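# Pry the blue snap-on lid off its jar

## Task

Remove the blue snap-fit lid from its jar while keeping that jar from falling over. It is done when the jar stands on the mat, the lid rests on its own away from it, every other jar is still upright, and any jar that started closed is still closed. Tilting or levering the lid off is allowed.

## Robot and tools

Robot: two arms, left_arm and right_arm, each with six joints and a gripper. The left arm's base sits at about (+0.030, +0.376, 0) m in the scene frame and the right arm's at (+0.025, -0.246, 0) m, both turned only slightly about vertical, with +z up for each base.

Frames: the scene frame has its origin at table height, halfway between the two nominal bases. +x points out over the table, +z up, and left_arm is on the +y side. Image left and right do not follow the arm names. Each arm's reported hand pose (end_effector_position in metres, end_effector_quat_wxyz) is in that arm's own base frame, and so is any camera it carries. The fixed cameras and the table use the scene frame. Reported hand positions can be off by a few centimetres, more at long reach. The gripper's fingers point along its +z, close along its y, and end_effector_position is the point between the pads, about 1 cm behind the tips.

Joint order, always: waist, shoulder, elbow, wrist pitch, wrist yaw, wrist roll. Stated ranges in rad: waist -2.618 to 3.054, shoulder 0.000 to 3.142, elbow 0.000 to 3.142, wrist pitch -1.571 to 1.571, wrist yaw -1.571 to 1.571, wrist roll -2.094 to 2.094. Real ends may differ by up to 0.059 rad.

Row layout: every motion row is one flat list of 14 numbers, each in [-1, 1], covering both arms: left_arm's six joint values then its opening, then right_arm's six joint values then its opening. Joint values are scaled offsets from the Joint targets as they stood when the action or call began (not from the previous row): 1.0 equals 2.224 rad for waist, shoulder and elbow, and 8.485 rad for the three wrist joints. Sending the same offset again moves further. The opening is absolute: +1 fully open, -1 closed. To leave a gripper alone, repeat its present command; 0 there means half-open, not 'no change'.

execute_actions(actions, cameras): actions is a list of actions; each action is a table of up to 15 rows, one row per 1/30 s step, and a short table repeats its last row to fill 15 steps. An empty list just reports state and images. If an action would push a joint more than 0.059 rad past its range end, it is refused for both arms; a malformed action, or a first action failing that check, voids the call. A 'joint sent to its limit' line marks a joint driven to its real end.

move(target, speed, blend, opening_speed, blocking, cameras): target is one 14-number row or a list of up to 15 such rows, all offsets from the same starting Joint targets (not chained), same scale as above. All joints move together so grippers trace curves; paths take at least 0.5 s and are cut off past 10 s. speed is rad/s for the joint with the longest way, 0.01 to 12.57, default 0.5. blend (rad) rounds corners between listed targets. opening_speed (0.2 or more, per second on the -1 to +1 scale) closes or opens gradually; use a low value on anything fragile. Openings in later targets are applied only once everything is at rest there. The move does not avoid obstacles or the other arm. Its result adds a 'move:' line: done, off_target (resting more than 0.035 rad from target), moving, held, fault, plus limits=held if steps were withheld. Neither done nor off_target tells you about contact. blocking=false returns after about 0.5 s while the move runs on.

wait(seconds 0 to 10): lets the scene run while arms hold their last command; ends early if a running move finishes. stop(): brakes a running move, needing some distance. zoom_image(camera, region [x0, y0, x1, y1] in pixels, max 504 by 504): closer look at the newest image of cam_high, cam_low, cam_left_wrist or cam_right_wrist (all 672x504). finished_scene(scene=1): ends the scene for good; the result at the end must hold without the robot.

Result lines: Joint positions and Joint velocities give per arm the six joints (rad, rad/s) then the pad gap (m; 0.094 open). Joint targets are what the next offsets count from. 'within noise' means an arm is still. grip_measured is the opening on the command scale; empty it reads up to about 2.5 mm wide, and on a squeezed hard part a few mm narrower. It tracks the command even after contact, so it does not reveal touching. grip_effort_nm is the gripper motor effort (negative closing); it has offset and friction and is not pad force. Joint torques follow joint order, include arm weight, are noisy, and joints 1 to 3 wrap at ±28 N m. 'joint command not followed' means the clearance check altered targets. 'Tool commands' shows current gripper commands.

Motion details: each step a joint target may lead its measured angle by at most 0.339 rad (big joints) or 2.2 rad (wrists), and targets that would move a gripper more than 200 mm are scaled back. Unfinished motion may need to be commanded again. An arm blocked by something keeps pressing until commanded away; send targets back past its Joint positions to release.

Avoid: dropping parts or releasing them while moving, fast impacts, hard or prolonged pushes, anything leaving the table, tipping any jar, and contact or squeezing between the two arms (this can end the scene). Keep arms from holding loads or straining at full stretch: a MOTOR HOT line appears at 75 °C, at 90 °C an OVER-TEMPERATURE FAULT folds that arm and idles it, at 100 °C it goes limp. Objects may occasionally get a small external nudge.

Each tool is called after "Request:" as name([rows], argument=value, ...), one row to a line, values as JSON.

## Session

Request:
execute_actions(actions=[])

Scene clock: 0.00 s.
left_arm: end_effector_position=(+0.4128, -0.0073, +0.0960) grip_measured=+1.000 grip_effort_nm=n/a end_effector_quat_wxyz=(+0.571, -0.002, +0.821, +0.000) | right_arm: end_effector_position=(+0.4078, -0.0065, +0.0954) grip_measured=+1.000 grip_effort_nm=n/a end_effector_quat_wxyz=(+0.554, +0.026, +0.832, +0.020)
Joint positions: left_arm=[-0.035 1.594 0.439 0.799 -0.036 -0.016 0.094] | right_arm=[-0.034 1.549 0.448 0.705 -0.036 0.053 0.094]
Joint velocities: within noise
Joint torques (N m): no reading
Motor temperatures (°C): left_arm=[36 47 47 51 34 28 33] | right_arm=[28 48 45 46 30 36 33]
Heat: left arm: 51 °C; right arm: 48 °C.
Joint targets: left_arm=[-0.030 1.574 0.458 0.825 -0.041 -0.021] | right_arm=[-0.029 1.536 0.460 0.709 -0.042 0.049]
Tool commands: left_gripper/opening=+1.0 right_gripper/opening=+1.0

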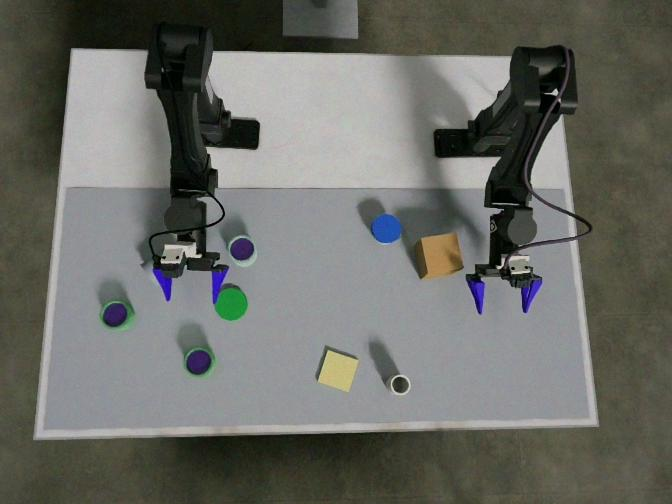

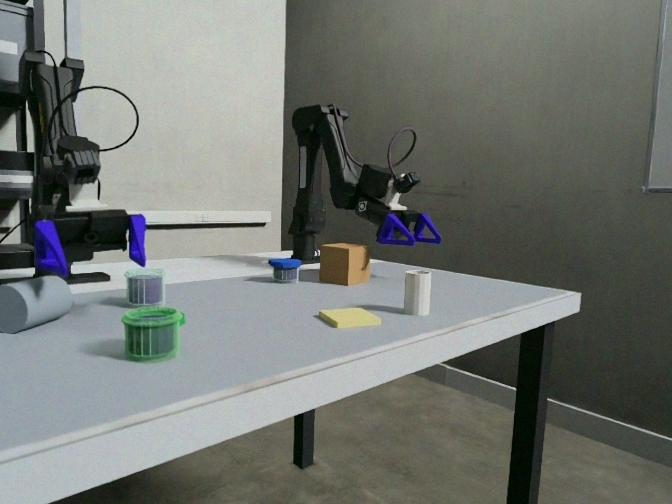

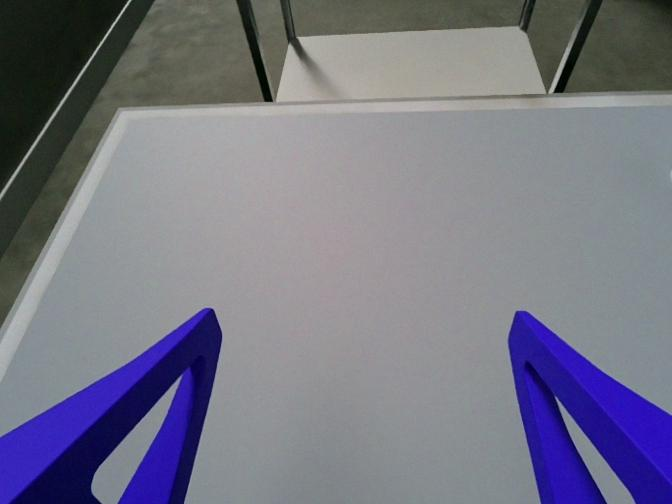

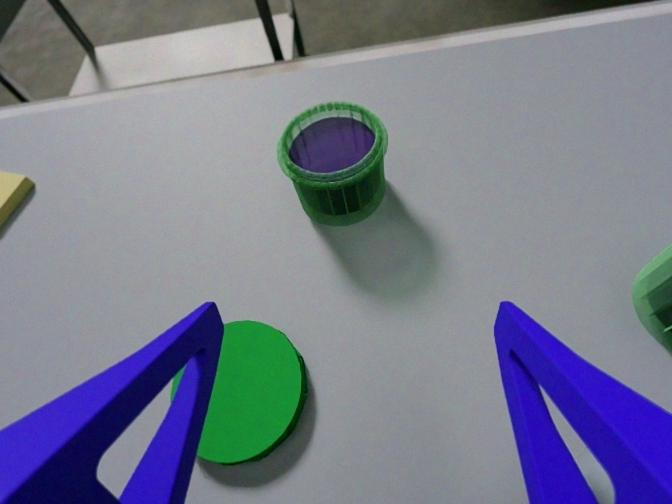

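Request:
zoom_image(camera="cam_high", region=[330, 180, 490, 300])

Request:
zoom_image(camera="cam_low", region=[220, 220, 400, 355])

Request:
zoom_image(camera="cam_low", region=[0, 240, 240, 400])

Scaled by 3.150 from the camera's 672x504 image, which has a finer 960x720 frame.

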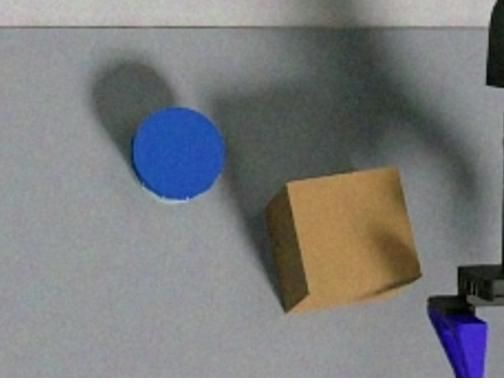

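Scaled by 2.800 from the camera's 672x504 image, which has a finer 960x720 frame.

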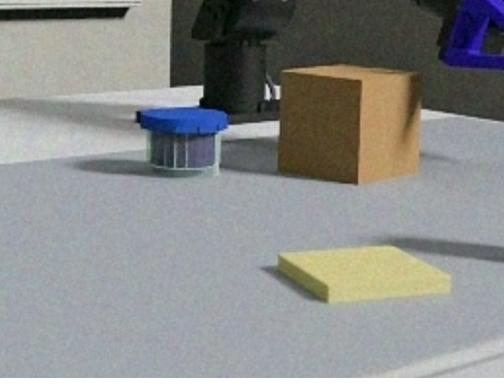

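Scaled by 2.100 from the camera's 672x504 image, which has a finer 960x720 frame.

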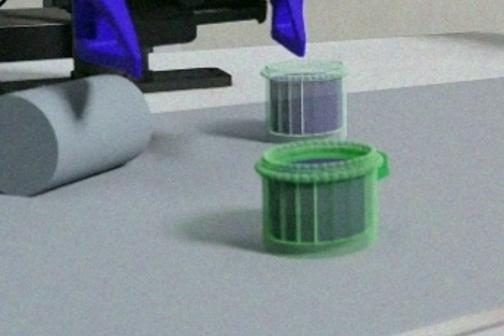

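Request:
move([
  [0,0.124,0.527,-0.2566,0,0,1,0,0,0,0,0,0,1],
  [-0.315,0.124,0.527,-0.2566,0,0,1,0,0,0,0,0,0,1],
], speed=1.2)

Scene clock: 6.50 s.
left_arm: end_effector_position=(+0.2523, -0.2213, +0.1173) grip_measured=+1.000 grip_effort_nm=-0.017 end_effector_quat_wxyz=(-0.012, +0.354, +0.935, +0.023) | right_arm: end_effector_position=(+0.4078, -0.0065, +0.0954) grip_measured=+1.000 grip_effort_nm=-0.012 end_effector_quat_wxyz=(+0.554, +0.026, +0.832, +0.020)
Joint positions: left_arm=[-0.741 1.853 1.586 -1.344 -0.034 -0.017 0.094] | right_arm=[-0.034 1.549 0.448 0.705 -0.036 0.053 0.094]
Joint velocities: within noise
Joint torques (N m): left_arm=[0.38 -7.05 8.83 -0.08 0 0.03] | right_arm=[-0.01 -5.93 5.72 2.15 -0.03 -0.03]
Motor temperatures (°C): left_arm=[36 47 47 52 34 28 33] | right_arm=[28 49 46 47 30 36 32]
Heat: left arm: 52 °C; right arm: 49 °C.
Joint targets: left_arm=[-0.731 1.850 1.630 -1.352 -0.041 -0.021] | right_arm=[-0.029 1.536 0.460 0.709 -0.042 0.049]
move: off_target (left_arm); left_arm: the elbow is farthest, 0.044 rad from its target

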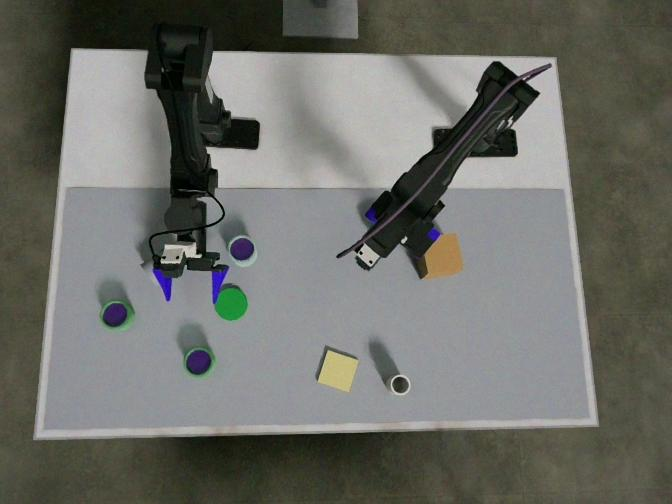

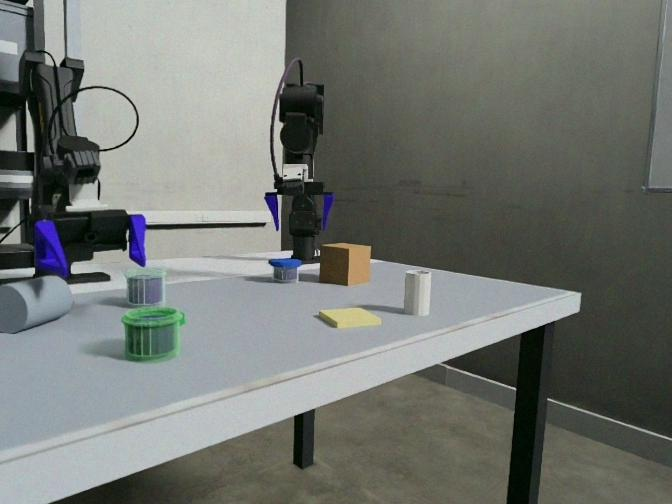

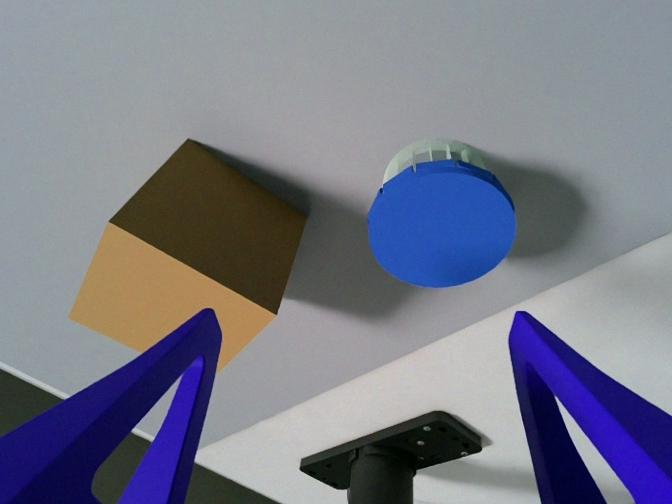

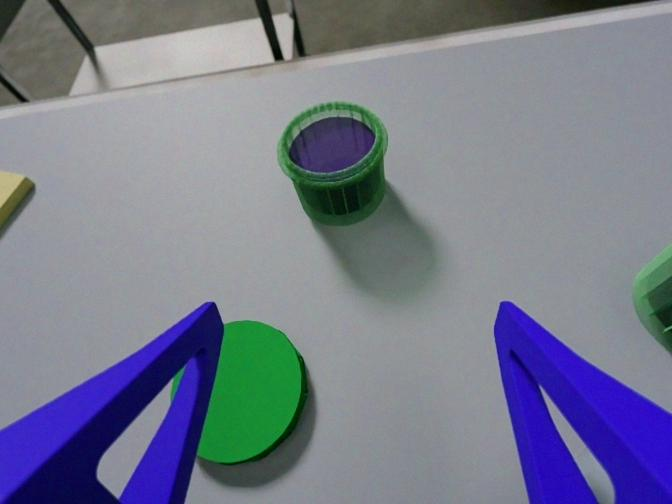

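Request:
zoom_image(camera="cam_left_wrist", region=[330, 100, 600, 300])

Request:
zoom_image(camera="cam_low", region=[250, 245, 330, 300])

Scaled by 1.867 from the camera's 672x504 image, which has a finer 960x720 frame.

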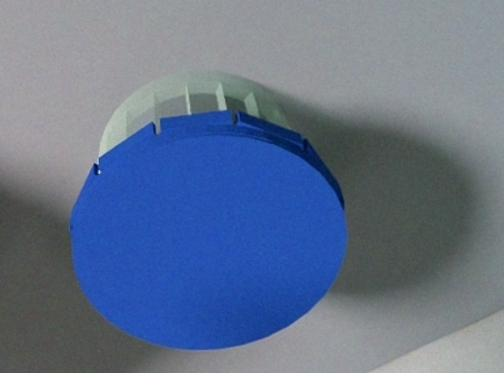

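Scaled by 6.300 from the camera's 672x504 image, which has a finer 960x720 frame.

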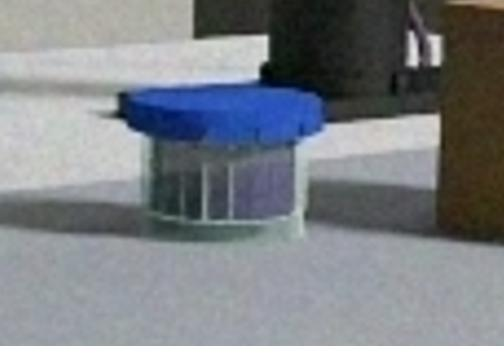

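Request:
move(target=[-0.0243,0.0279,0.0378,0.0021,0.004,0.0025,1,0,0,0,0,0,0,1], speed=0.6)

Scene clock: 10.53 s.
left_arm: end_effector_position=(+0.2519, -0.2505, +0.1176) grip_measured=+1.000 grip_effort_nm=-0.017 end_effector_quat_wxyz=(-0.008, +0.378, +0.926, +0.009) | right_arm: end_effector_position=(+0.4078, -0.0065, +0.0954) grip_measured=+1.000 grip_effort_nm=-0.012 end_effector_quat_wxyz=(+0.554, +0.026, +0.832, +0.020)
Joint positions: left_arm=[-0.79 1.913 1.667 -1.347 -0.01 -0.014 0.094] | right_arm=[-0.034 1.549 0.448 0.705 -0.036 0.053 0.094]
Joint velocities: within noise
Joint torques (N m): left_arm=[-0.02 -7.35 8.91 0.22 0.09 0.09] | right_arm=[0.14 -5.83 5.81 2.12 0.06 0]
Motor temperatures (°C): left_arm=[36 47 47 51 34 28 33] | right_arm=[28 49 46 48 30 36 32]
Heat: left arm: 51 °C; right arm: 49 °C.
Joint targets: left_arm=[-0.785 1.912 1.714 -1.334 -0.007 0.000] | right_arm=[-0.029 1.536 0.460 0.709 -0.042 0.049]
move: off_target (left_arm); left_arm: the elbow is farthest, 0.047 rad from its target

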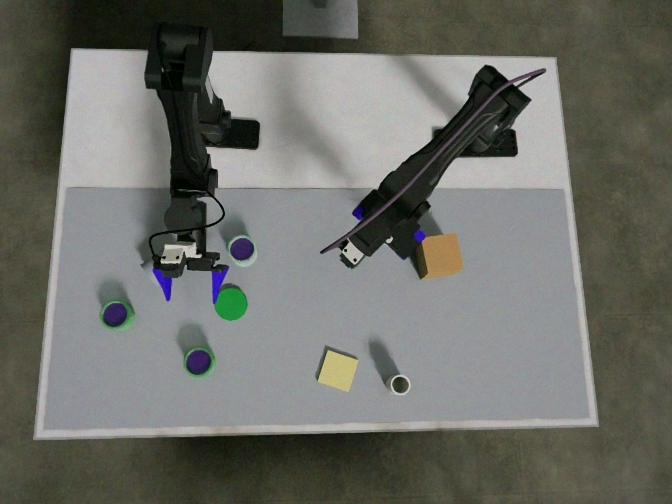

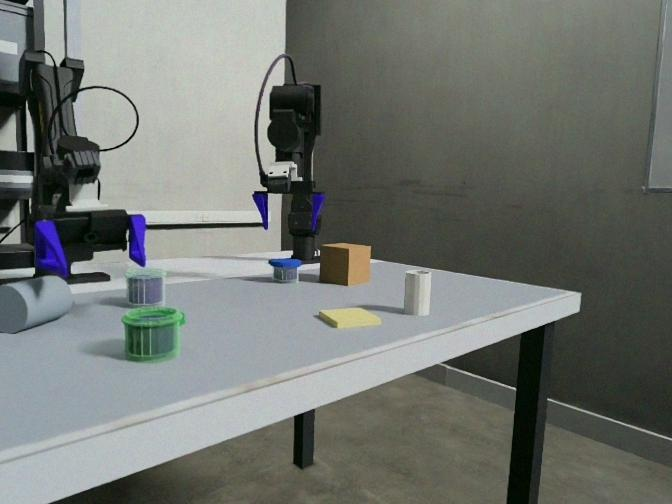

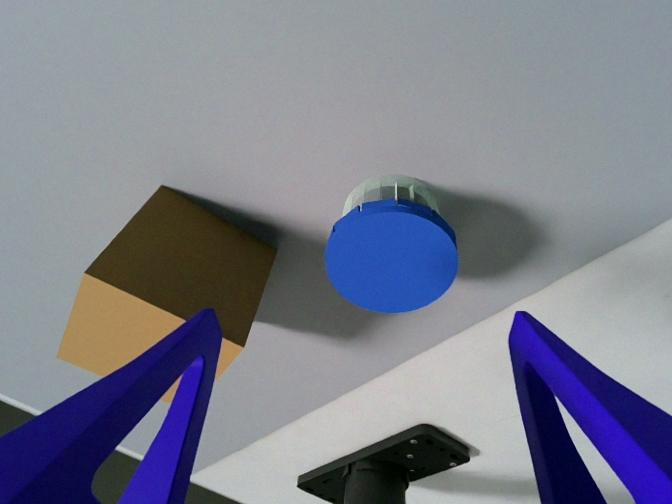

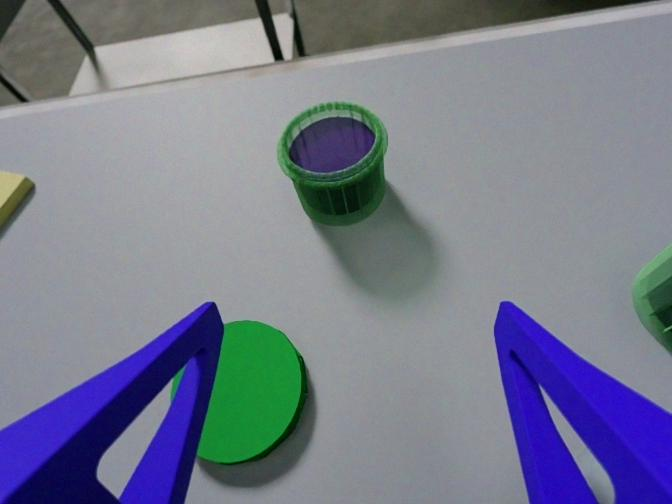

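Request:
move(target=[-0.0153,-0.0243,-0.0994,0.0220,0,0,1,0,0,0,0,0,0,1], speed=0.4)

Request:
zoom_image(camera="cam_low", region=[220, 200, 360, 305])

Scene clock: 13.50 s.
left_arm: end_effector_position=(+0.2399, -0.2505, +0.0735) grip_measured=+1.000 grip_effort_nm=-0.017 end_effector_quat_wxyz=(-0.016, +0.390, +0.921, +0.012) | right_arm: end_effector_position=(+0.4078, -0.0065, +0.0954) grip_measured=+1.000 grip_effort_nm=-0.017 end_effector_quat_wxyz=(+0.554, +0.026, +0.832, +0.020)
Joint positions: left_arm=[-0.815 1.913 1.491 -1.188 -0.01 -0.014 0.094] | right_arm=[-0.034 1.549 0.448 0.705 -0.036 0.053 0.094]
Joint velocities: within noise
Joint torques (N m): left_arm=[-0.36 -11.63 5.41 0.51 0.08 0.09] | right_arm=[0.03 -5.53 5.93 2.12 -0.04 -0.05]
Motor temperatures (°C): left_arm=[35 47 47 51 34 28 33] | right_arm=[28 49 46 48 30 35 32]
Heat: left arm: 51 °C; right arm: 49 °C.
Joint targets: left_arm=[-0.819 1.858 1.493 -1.148 -0.007 0.000] | right_arm=[-0.029 1.536 0.460 0.709 -0.042 0.049]
move: off_target (left_arm); left_arm: the shoulder is farthest, 0.055 rad from its target

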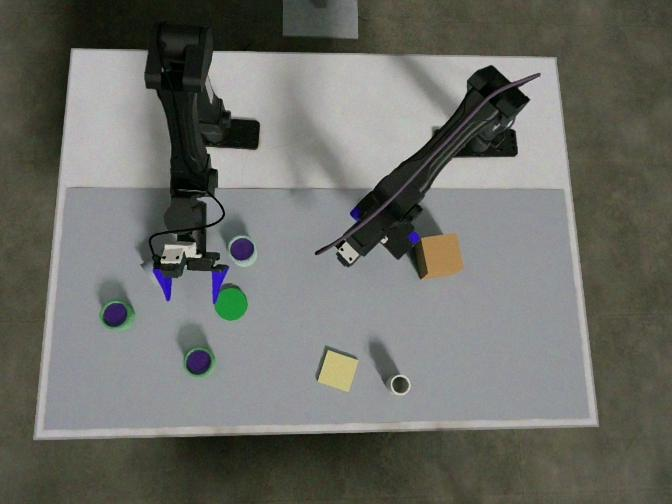

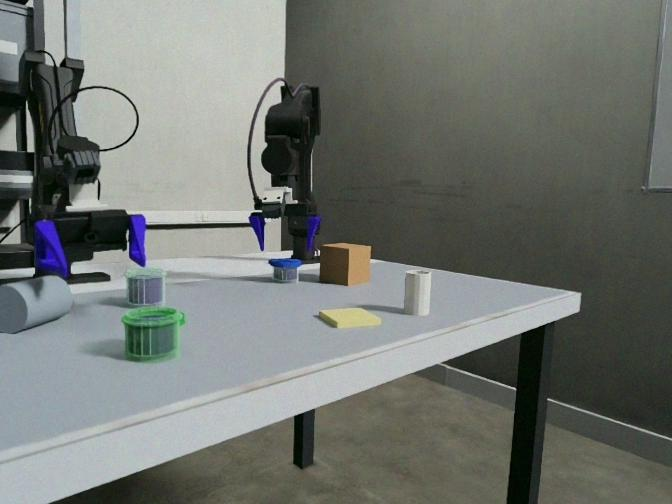

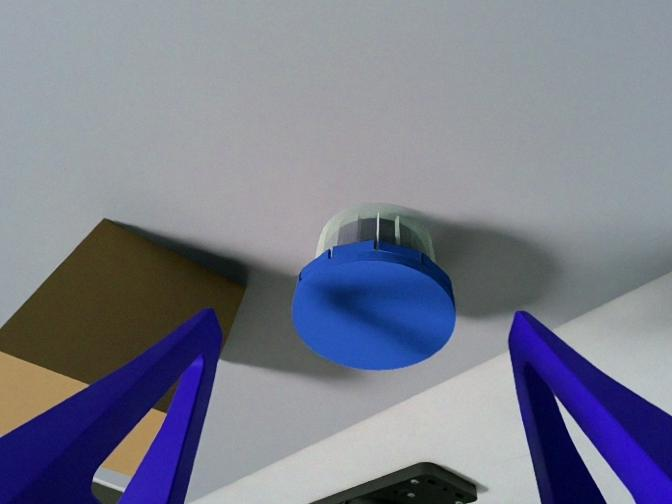

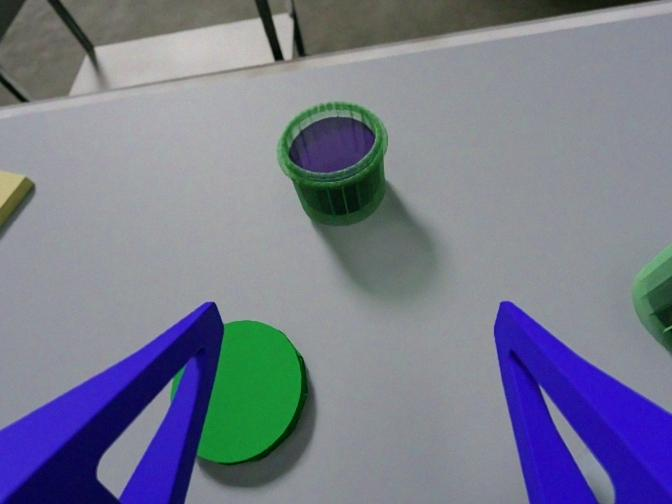

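Scaled by 3.600 from the camera's 672x504 image, which has a finer 960x720 frame.

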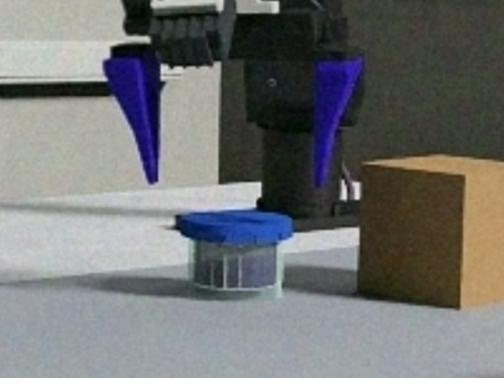

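Request:
move(target=[-0.004,-0.0103,-0.0710,0.0196,0,0,1,0,0,0,0,0,0,1], speed=0.3)

Request:
zoom_image(camera="cam_low", region=[220, 200, 360, 305])

Scene clock: 16.07 s.
left_arm: end_effector_position=(+0.2351, -0.2461, +0.0422) grip_measured=+1.000 grip_effort_nm=-0.017 end_effector_quat_wxyz=(-0.002, +0.390, +0.921, +0.006) | right_arm: end_effector_position=(+0.4078, -0.0065, +0.0954) grip_measured=+1.000 grip_effort_nm=-0.012 end_effector_quat_wxyz=(+0.554, +0.026, +0.832, +0.020)
Joint positions: left_arm=[-0.816 1.891 1.335 -1.023 -0.01 -0.014 0.094] | right_arm=[-0.034 1.549 0.448 0.705 -0.036 0.053 0.094]
Joint velocities: within noise
Joint torques (N m): left_arm=[-0.4 -11.62 5.34 0.58 0.09 0.09] | right_arm=[-0.12 -5.74 5.81 2.15 -0.03 -0.01]
Motor temperatures (°C): left_arm=[35 48 47 50 34 28 33] | right_arm=[28 49 46 49 30 35 32]
Heat: left arm: 50 °C; right arm: 49 °C.
Joint targets: left_arm=[-0.828 1.835 1.335 -0.981 -0.007 0.000] | right_arm=[-0.029 1.536 0.460 0.709 -0.042 0.049]
move: off_target (left_arm); left_arm: the shoulder is farthest, 0.056 rad from its target

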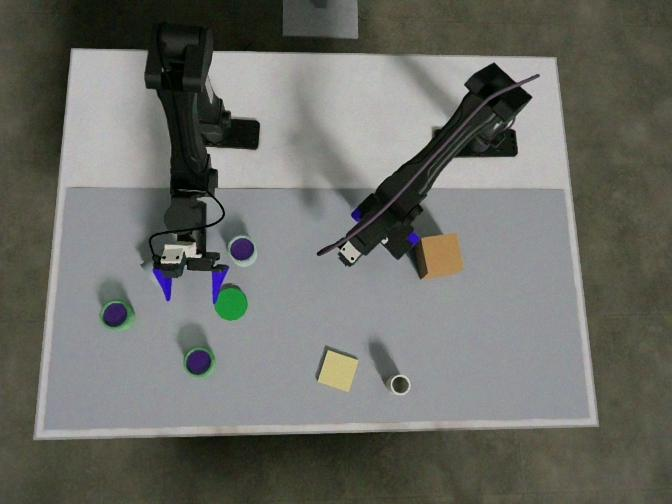

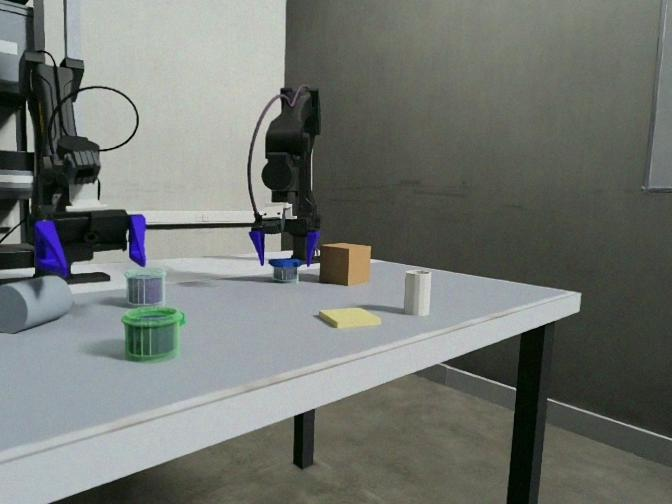

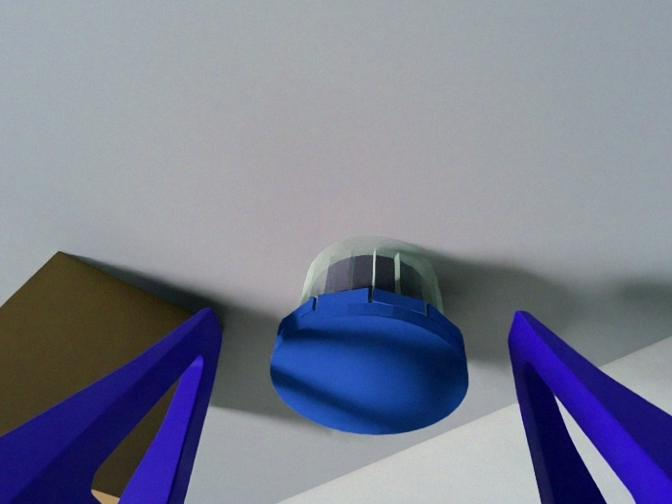

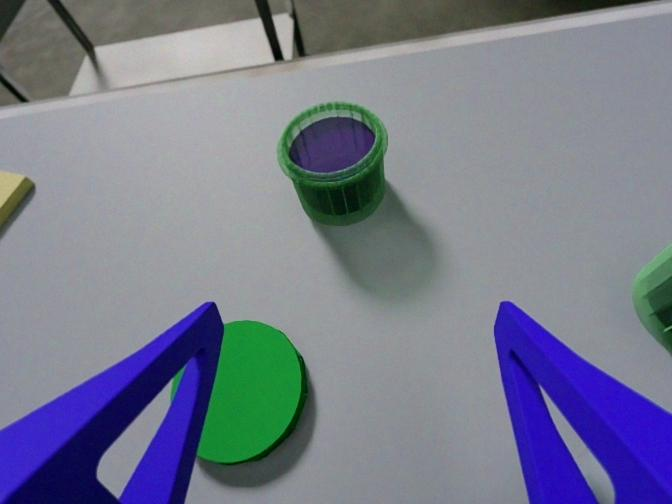

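Scaled by 3.600 from the camera's 672x504 image, which has a finer 960x720 frame.

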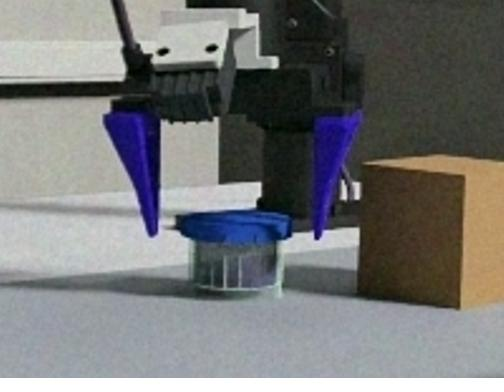

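Request:
move([
  [-0.0015,-0.0144,-0.0189,0.0022,0,0,1,0,0,0,0,0,0,1],
  [-0.0015,-0.0144,-0.0189,0.0022,0,0,0.0,0,0,0,0,0,0,1],
], speed=0.3, opening_speed=0.5)

Request:
zoom_image(camera="cam_low", region=[220, 200, 360, 305])

Scene clock: 20.03 s.
left_arm: end_effector_position=(+0.2295, -0.2436, +0.0443) grip_measured=+0.316 grip_effort_nm=-1.043 end_effector_quat_wxyz=(+0.004, +0.393, +0.919, +0.002) | right_arm: end_effector_position=(+0.4078, -0.0065, +0.0954) grip_measured=+1.000 grip_effort_nm=-0.017 end_effector_quat_wxyz=(+0.554, +0.026, +0.832, +0.020)
Joint positions: left_arm=[-0.822 1.855 1.295 -1.005 -0.008 -0.014 0.062] | right_arm=[-0.034 1.549 0.448 0.705 -0.036 0.053 0.094]
Joint velocities: within noise
Joint torques (N m): left_arm=[-0.36 -10.89 5.2 0.65 0.08 0.08] | right_arm=[0.01 -5.71 5.53 2.12 0.01 -0.06]
Motor temperatures (°C): left_arm=[35 48 47 50 34 28 33] | right_arm=[28 49 46 49 30 35 32]
Heat: left arm: 50 °C; right arm: 49 °C.
Joint targets: left_arm=[-0.831 1.803 1.293 -0.963 -0.007 0.000] | right_arm=[-0.029 1.536 0.460 0.709 -0.042 0.049]
move: off_target (left_arm); target 2's new numbers were sent with left_arm's shoulder 0.052 rad from that target; left_arm: the shoulder is farthest, 0.052 rad from its target

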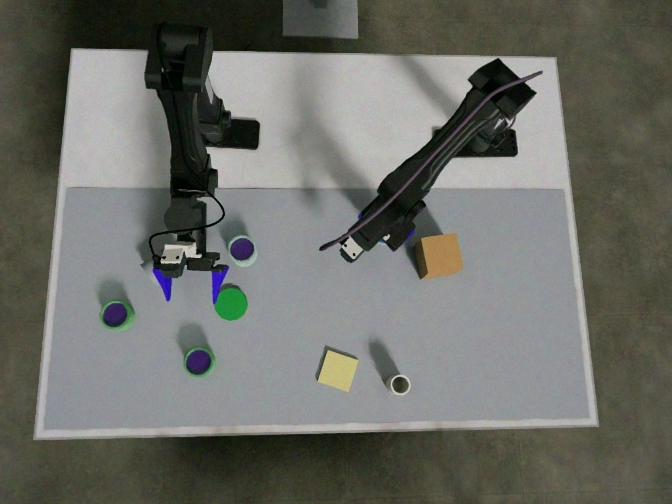

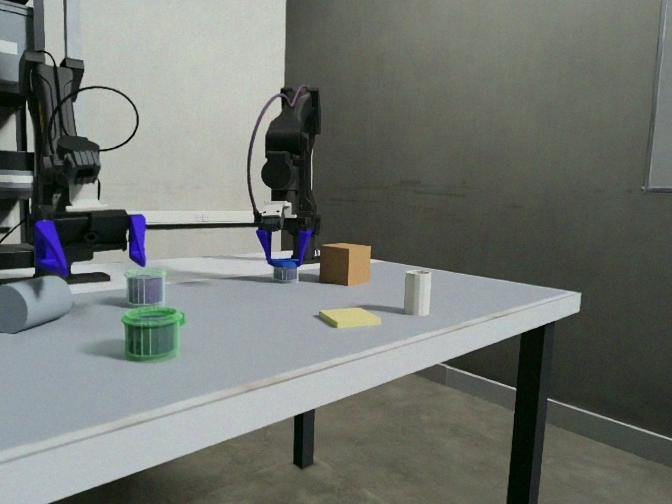

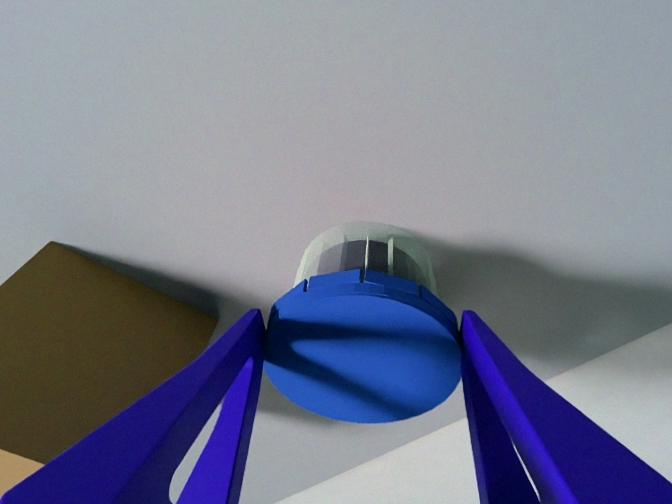

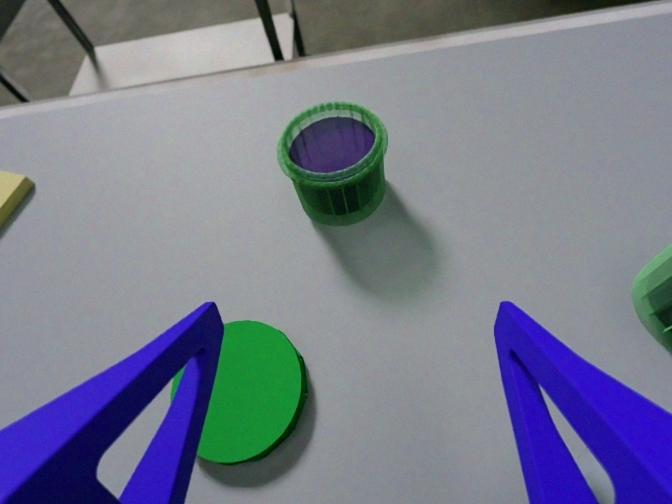

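Scaled by 3.600 from the camera's 672x504 image, which has a finer 960x720 frame.

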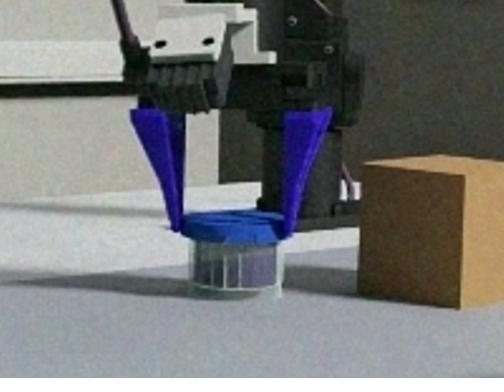

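Request:
move(target=[-0.0384,0.0007,-0.0027,0.0009,-0.0177,0,0.0,0,0,0,0,0,0,1], speed=0.2)

Request:
zoom_image(camera="cam_low", region=[220, 200, 360, 305])

Scene clock: 22.80 s.
left_arm: end_effector_position=(+0.2252, -0.2493, +0.0464) grip_measured=+0.316 grip_effort_nm=-1.048 end_effector_quat_wxyz=(+0.033, +0.432, +0.900, +0.057) | right_arm: end_effector_position=(+0.4078, -0.0065, +0.0954) grip_measured=+1.000 grip_effort_nm=-0.017 end_effector_quat_wxyz=(+0.554, +0.026, +0.832, +0.020)
Joint positions: left_arm=[-0.908 1.853 1.295 -1.003 -0.131 -0.013 0.062] | right_arm=[-0.034 1.549 0.448 0.705 -0.036 0.053 0.094]
Joint velocities: within noise
Joint torques (N m): left_arm=[-0.42 -10.61 4.75 0.69 -0.26 0.1] | right_arm=[0.05 -5.5 5.65 2.11 0.01 0.01]
Motor temperatures (°C): left_arm=[35 49 47 50 34 28 33] | right_arm=[28 49 46 49 30 35 32]
Heat: left arm: 50 °C; right arm: 49 °C.
Joint targets: left_arm=[-0.917 1.805 1.287 -0.955 -0.157 0.000] | right_arm=[-0.029 1.536 0.460 0.709 -0.042 0.049]
move: off_target (left_arm); left_arm: the shoulder is farthest, 0.048 rad from its target

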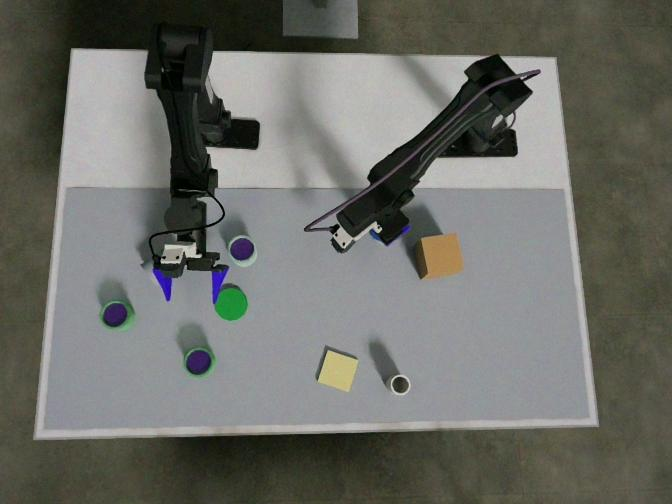

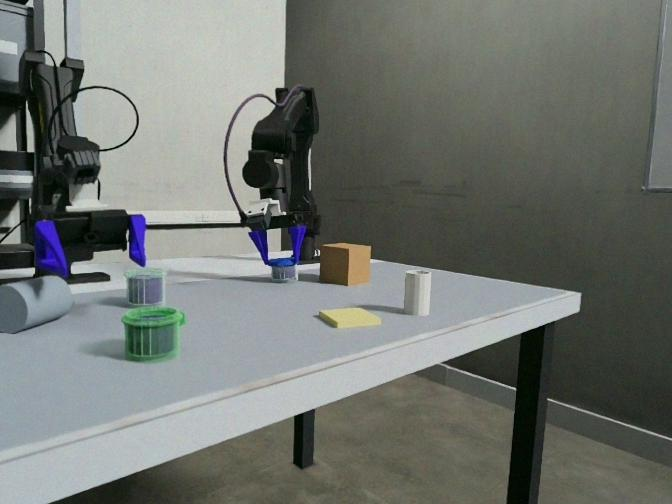

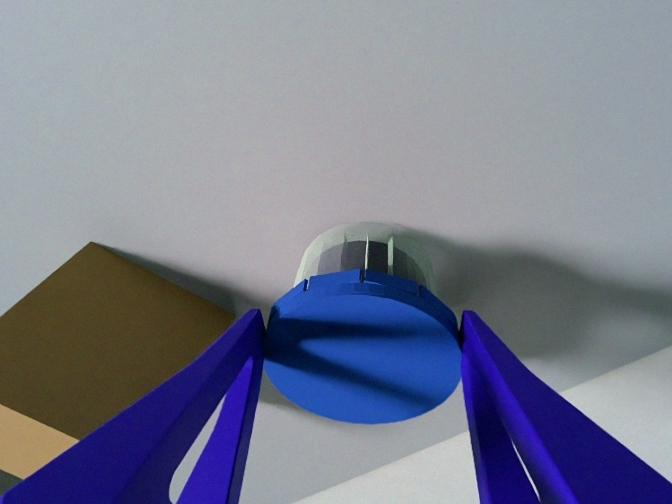

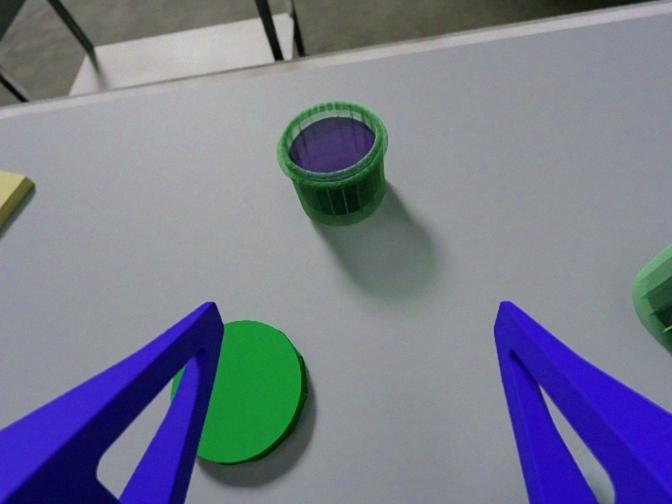

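Scaled by 3.600 from the camera's 672x504 image, which has a finer 960x720 frame.

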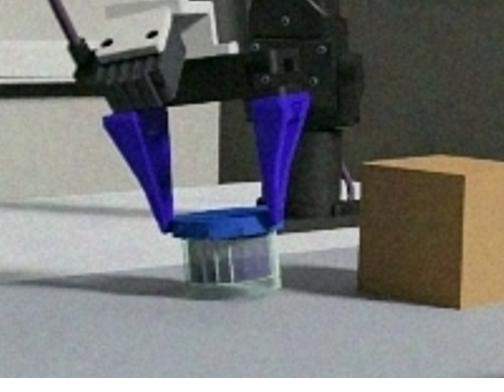

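Request:
move(target=[-0.0256,0.0034,-0.0139,0.0045,-0.0118,0,-0.1,0,0,0,0,0,0,1], speed=0.15)

Request:
zoom_image(camera="cam_low", region=[220, 200, 360, 305])

Scene clock: 24.30 s.
left_arm: end_effector_position=(+0.2224, -0.2543, +0.0467) grip_measured=+0.316 grip_effort_nm=-1.048 end_effector_quat_wxyz=(+0.066, +0.459, +0.881, +0.095) | right_arm: end_effector_position=(+0.4078, -0.0065, +0.0954) grip_measured=+1.000 grip_effort_nm=-0.012 end_effector_quat_wxyz=(+0.554, +0.026, +0.832, +0.020)
Joint positions: left_arm=[-0.976 1.842 1.269 -0.971 -0.23 -0.013 0.062] | right_arm=[-0.034 1.549 0.448 0.705 -0.036 0.053 0.094]
Joint velocities: within noise
Joint torques (N m): left_arm=[-0.17 -8.95 4.45 0.83 -0.3 0.08] | right_arm=[-0.02 -5.79 5.76 2.11 -0.01 -0.02]
Motor temperatures (°C): left_arm=[35 49 47 50 34 28 33] | right_arm=[28 49 46 49 30 35 32]
Heat: left arm: 50 °C; right arm: 49 °C.
Joint targets: left_arm=[-0.974 1.812 1.256 -0.917 -0.258 0.000] | right_arm=[-0.029 1.536 0.460 0.709 -0.042 0.049]
move: off_target (left_arm); left_arm: the wrist pitch is farthest, 0.054 rad from its target

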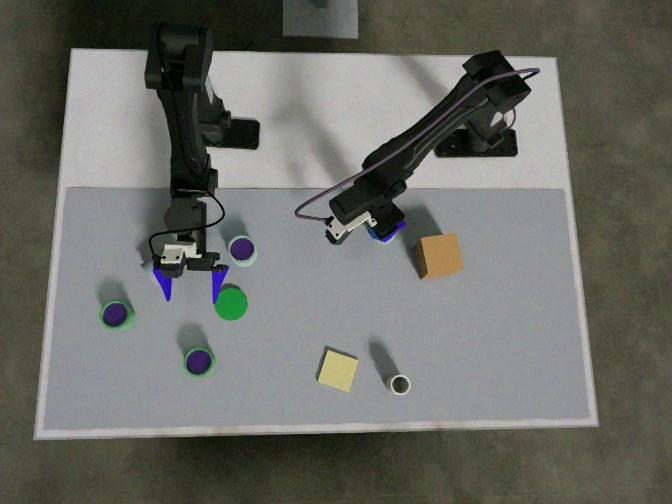

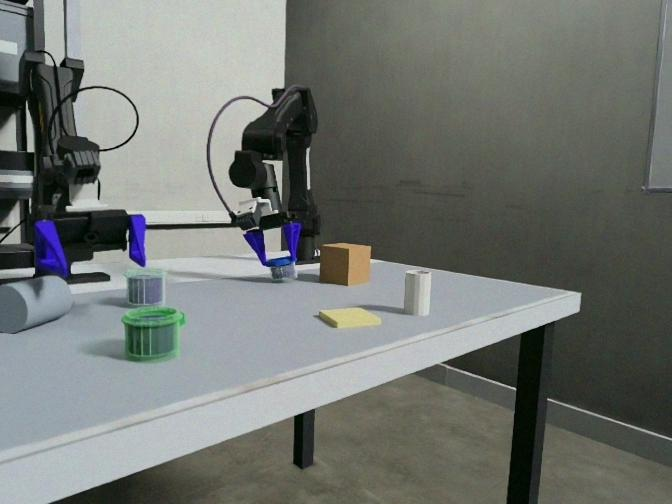

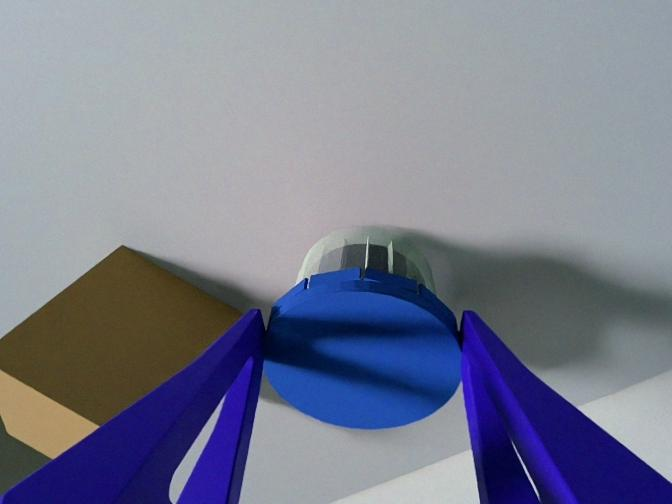

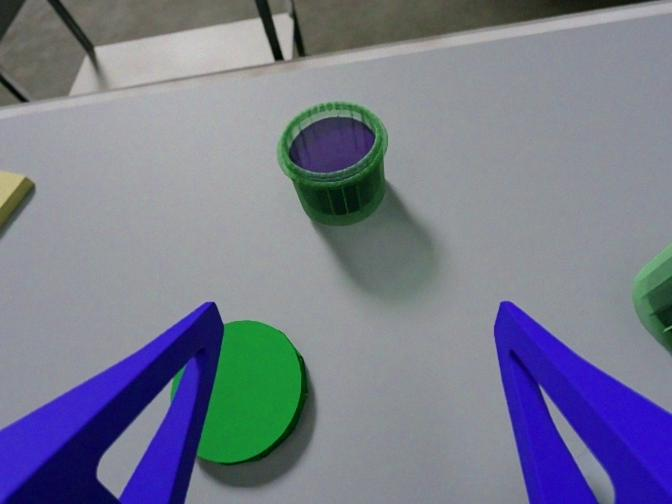

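Scaled by 3.600 from the camera's 672x504 image, which has a finer 960x720 frame.

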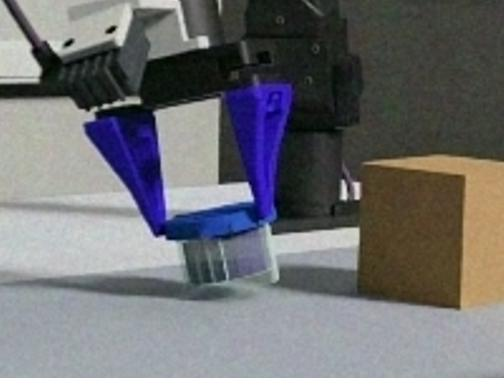

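Request:
move(target=[0,0.0051,-0.0207,0.0068,0,0,-0.3,0,0,0,0,0,0,1], speed=0.12, cameras=["cam_left_wrist"])

Request:
wait(seconds=0.1, cameras=["cam_low"])

Request:
zoom_image(camera="cam_low", region=[220, 200, 360, 305])

Scene clock: 25.83 s.
left_arm: end_effector_position=(+0.2246, -0.2569, +0.0459) grip_measured=+0.313 grip_effort_nm=-1.043 end_effector_quat_wxyz=(+0.085, +0.458, +0.881, +0.089) | right_arm: end_effector_position=(+0.4078, -0.0065, +0.0954) grip_measured=+1.000 grip_effort_nm=-0.012 end_effector_quat_wxyz=(+0.554, +0.026, +0.832, +0.020)
Joint positions: left_arm=[-0.979 1.822 1.236 -0.921 -0.238 -0.013 0.062] | right_arm=[-0.034 1.549 0.448 0.705 -0.036 0.053 0.094]
Joint velocities: within noise
Joint torques (N m): left_arm=[-0.13 -6.6 3.37 1 -0.24 0.1] | right_arm=[0.03 -5.7 5.79 2.09 0.01 -0.01]
Motor temperatures (°C): left_arm=[35 48 47 49 34 28 33] | right_arm=[28 49 46 49 30 35 32]
Heat: left arm: 49 °C; right arm: 49 °C.
Joint targets: left_arm=[-0.974 1.824 1.210 -0.859 -0.258 0.000] | right_arm=[-0.029 1.536 0.460 0.709 -0.042 0.049]
move: off_target (left_arm); left_arm: the wrist pitch is farthest, 0.061 rad from its target
Images, in order (width x height): cam_left_wrist 672x504.

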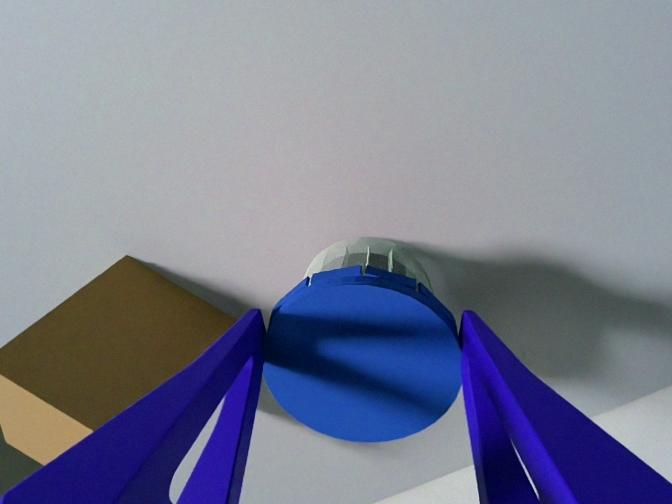

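Scene clock: 25.93 s.
left_arm: end_effector_position=(+0.2246, -0.2569, +0.0459) grip_measured=+0.313 grip_effort_nm=-1.043 end_effector_quat_wxyz=(+0.085, +0.458, +0.881, +0.089) | right_arm: end_effector_position=(+0.4078, -0.0065, +0.0954) grip_measured=+1.000 grip_effort_nm=-0.017 end_effector_quat_wxyz=(+0.554, +0.026, +0.832, +0.020)
Joint positions: left_arm=[-0.979 1.822 1.236 -0.921 -0.238 -0.013 0.062] | right_arm=[-0.034 1.549 0.448 0.705 -0.036 0.053 0.094]
Joint velocities: within noise
Joint torques (N m): left_arm=[-0.06 -6.53 3.51 1.02 -0.22 0.1] | right_arm=[0.08 -5.75 5.68 2.07 -0.02 -0.03]
Motor temperatures (°C): left_arm=[35 48 47 49 34 28 33] | right_arm=[28 49 46 49 30 35 32]
Heat: left arm: 49 °C; right arm: 49 °C.
Joint targets: left_arm=[-0.974 1.824 1.210 -0.859 -0.258 0.000] | right_arm=[-0.029 1.536 0.460 0.709 -0.042 0.049]
Tool commands: left_gripper/opening=-0.3 right_gripper/opening=+1.0
wait: 0.10 s; no rest
Images, in order (width x height): cam_low 672x504.

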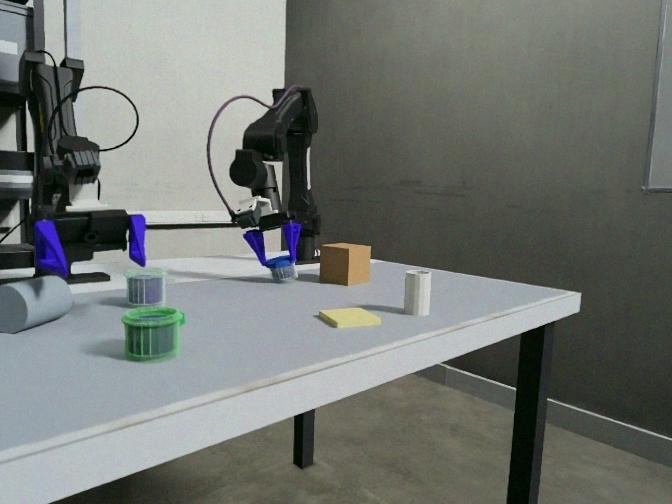

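Scaled by 3.600 from the camera's 672x504 image, which has a finer 960x720 frame.

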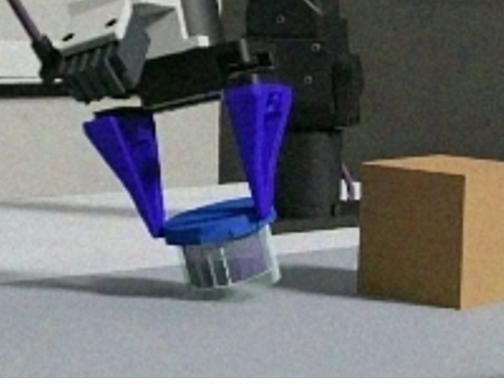

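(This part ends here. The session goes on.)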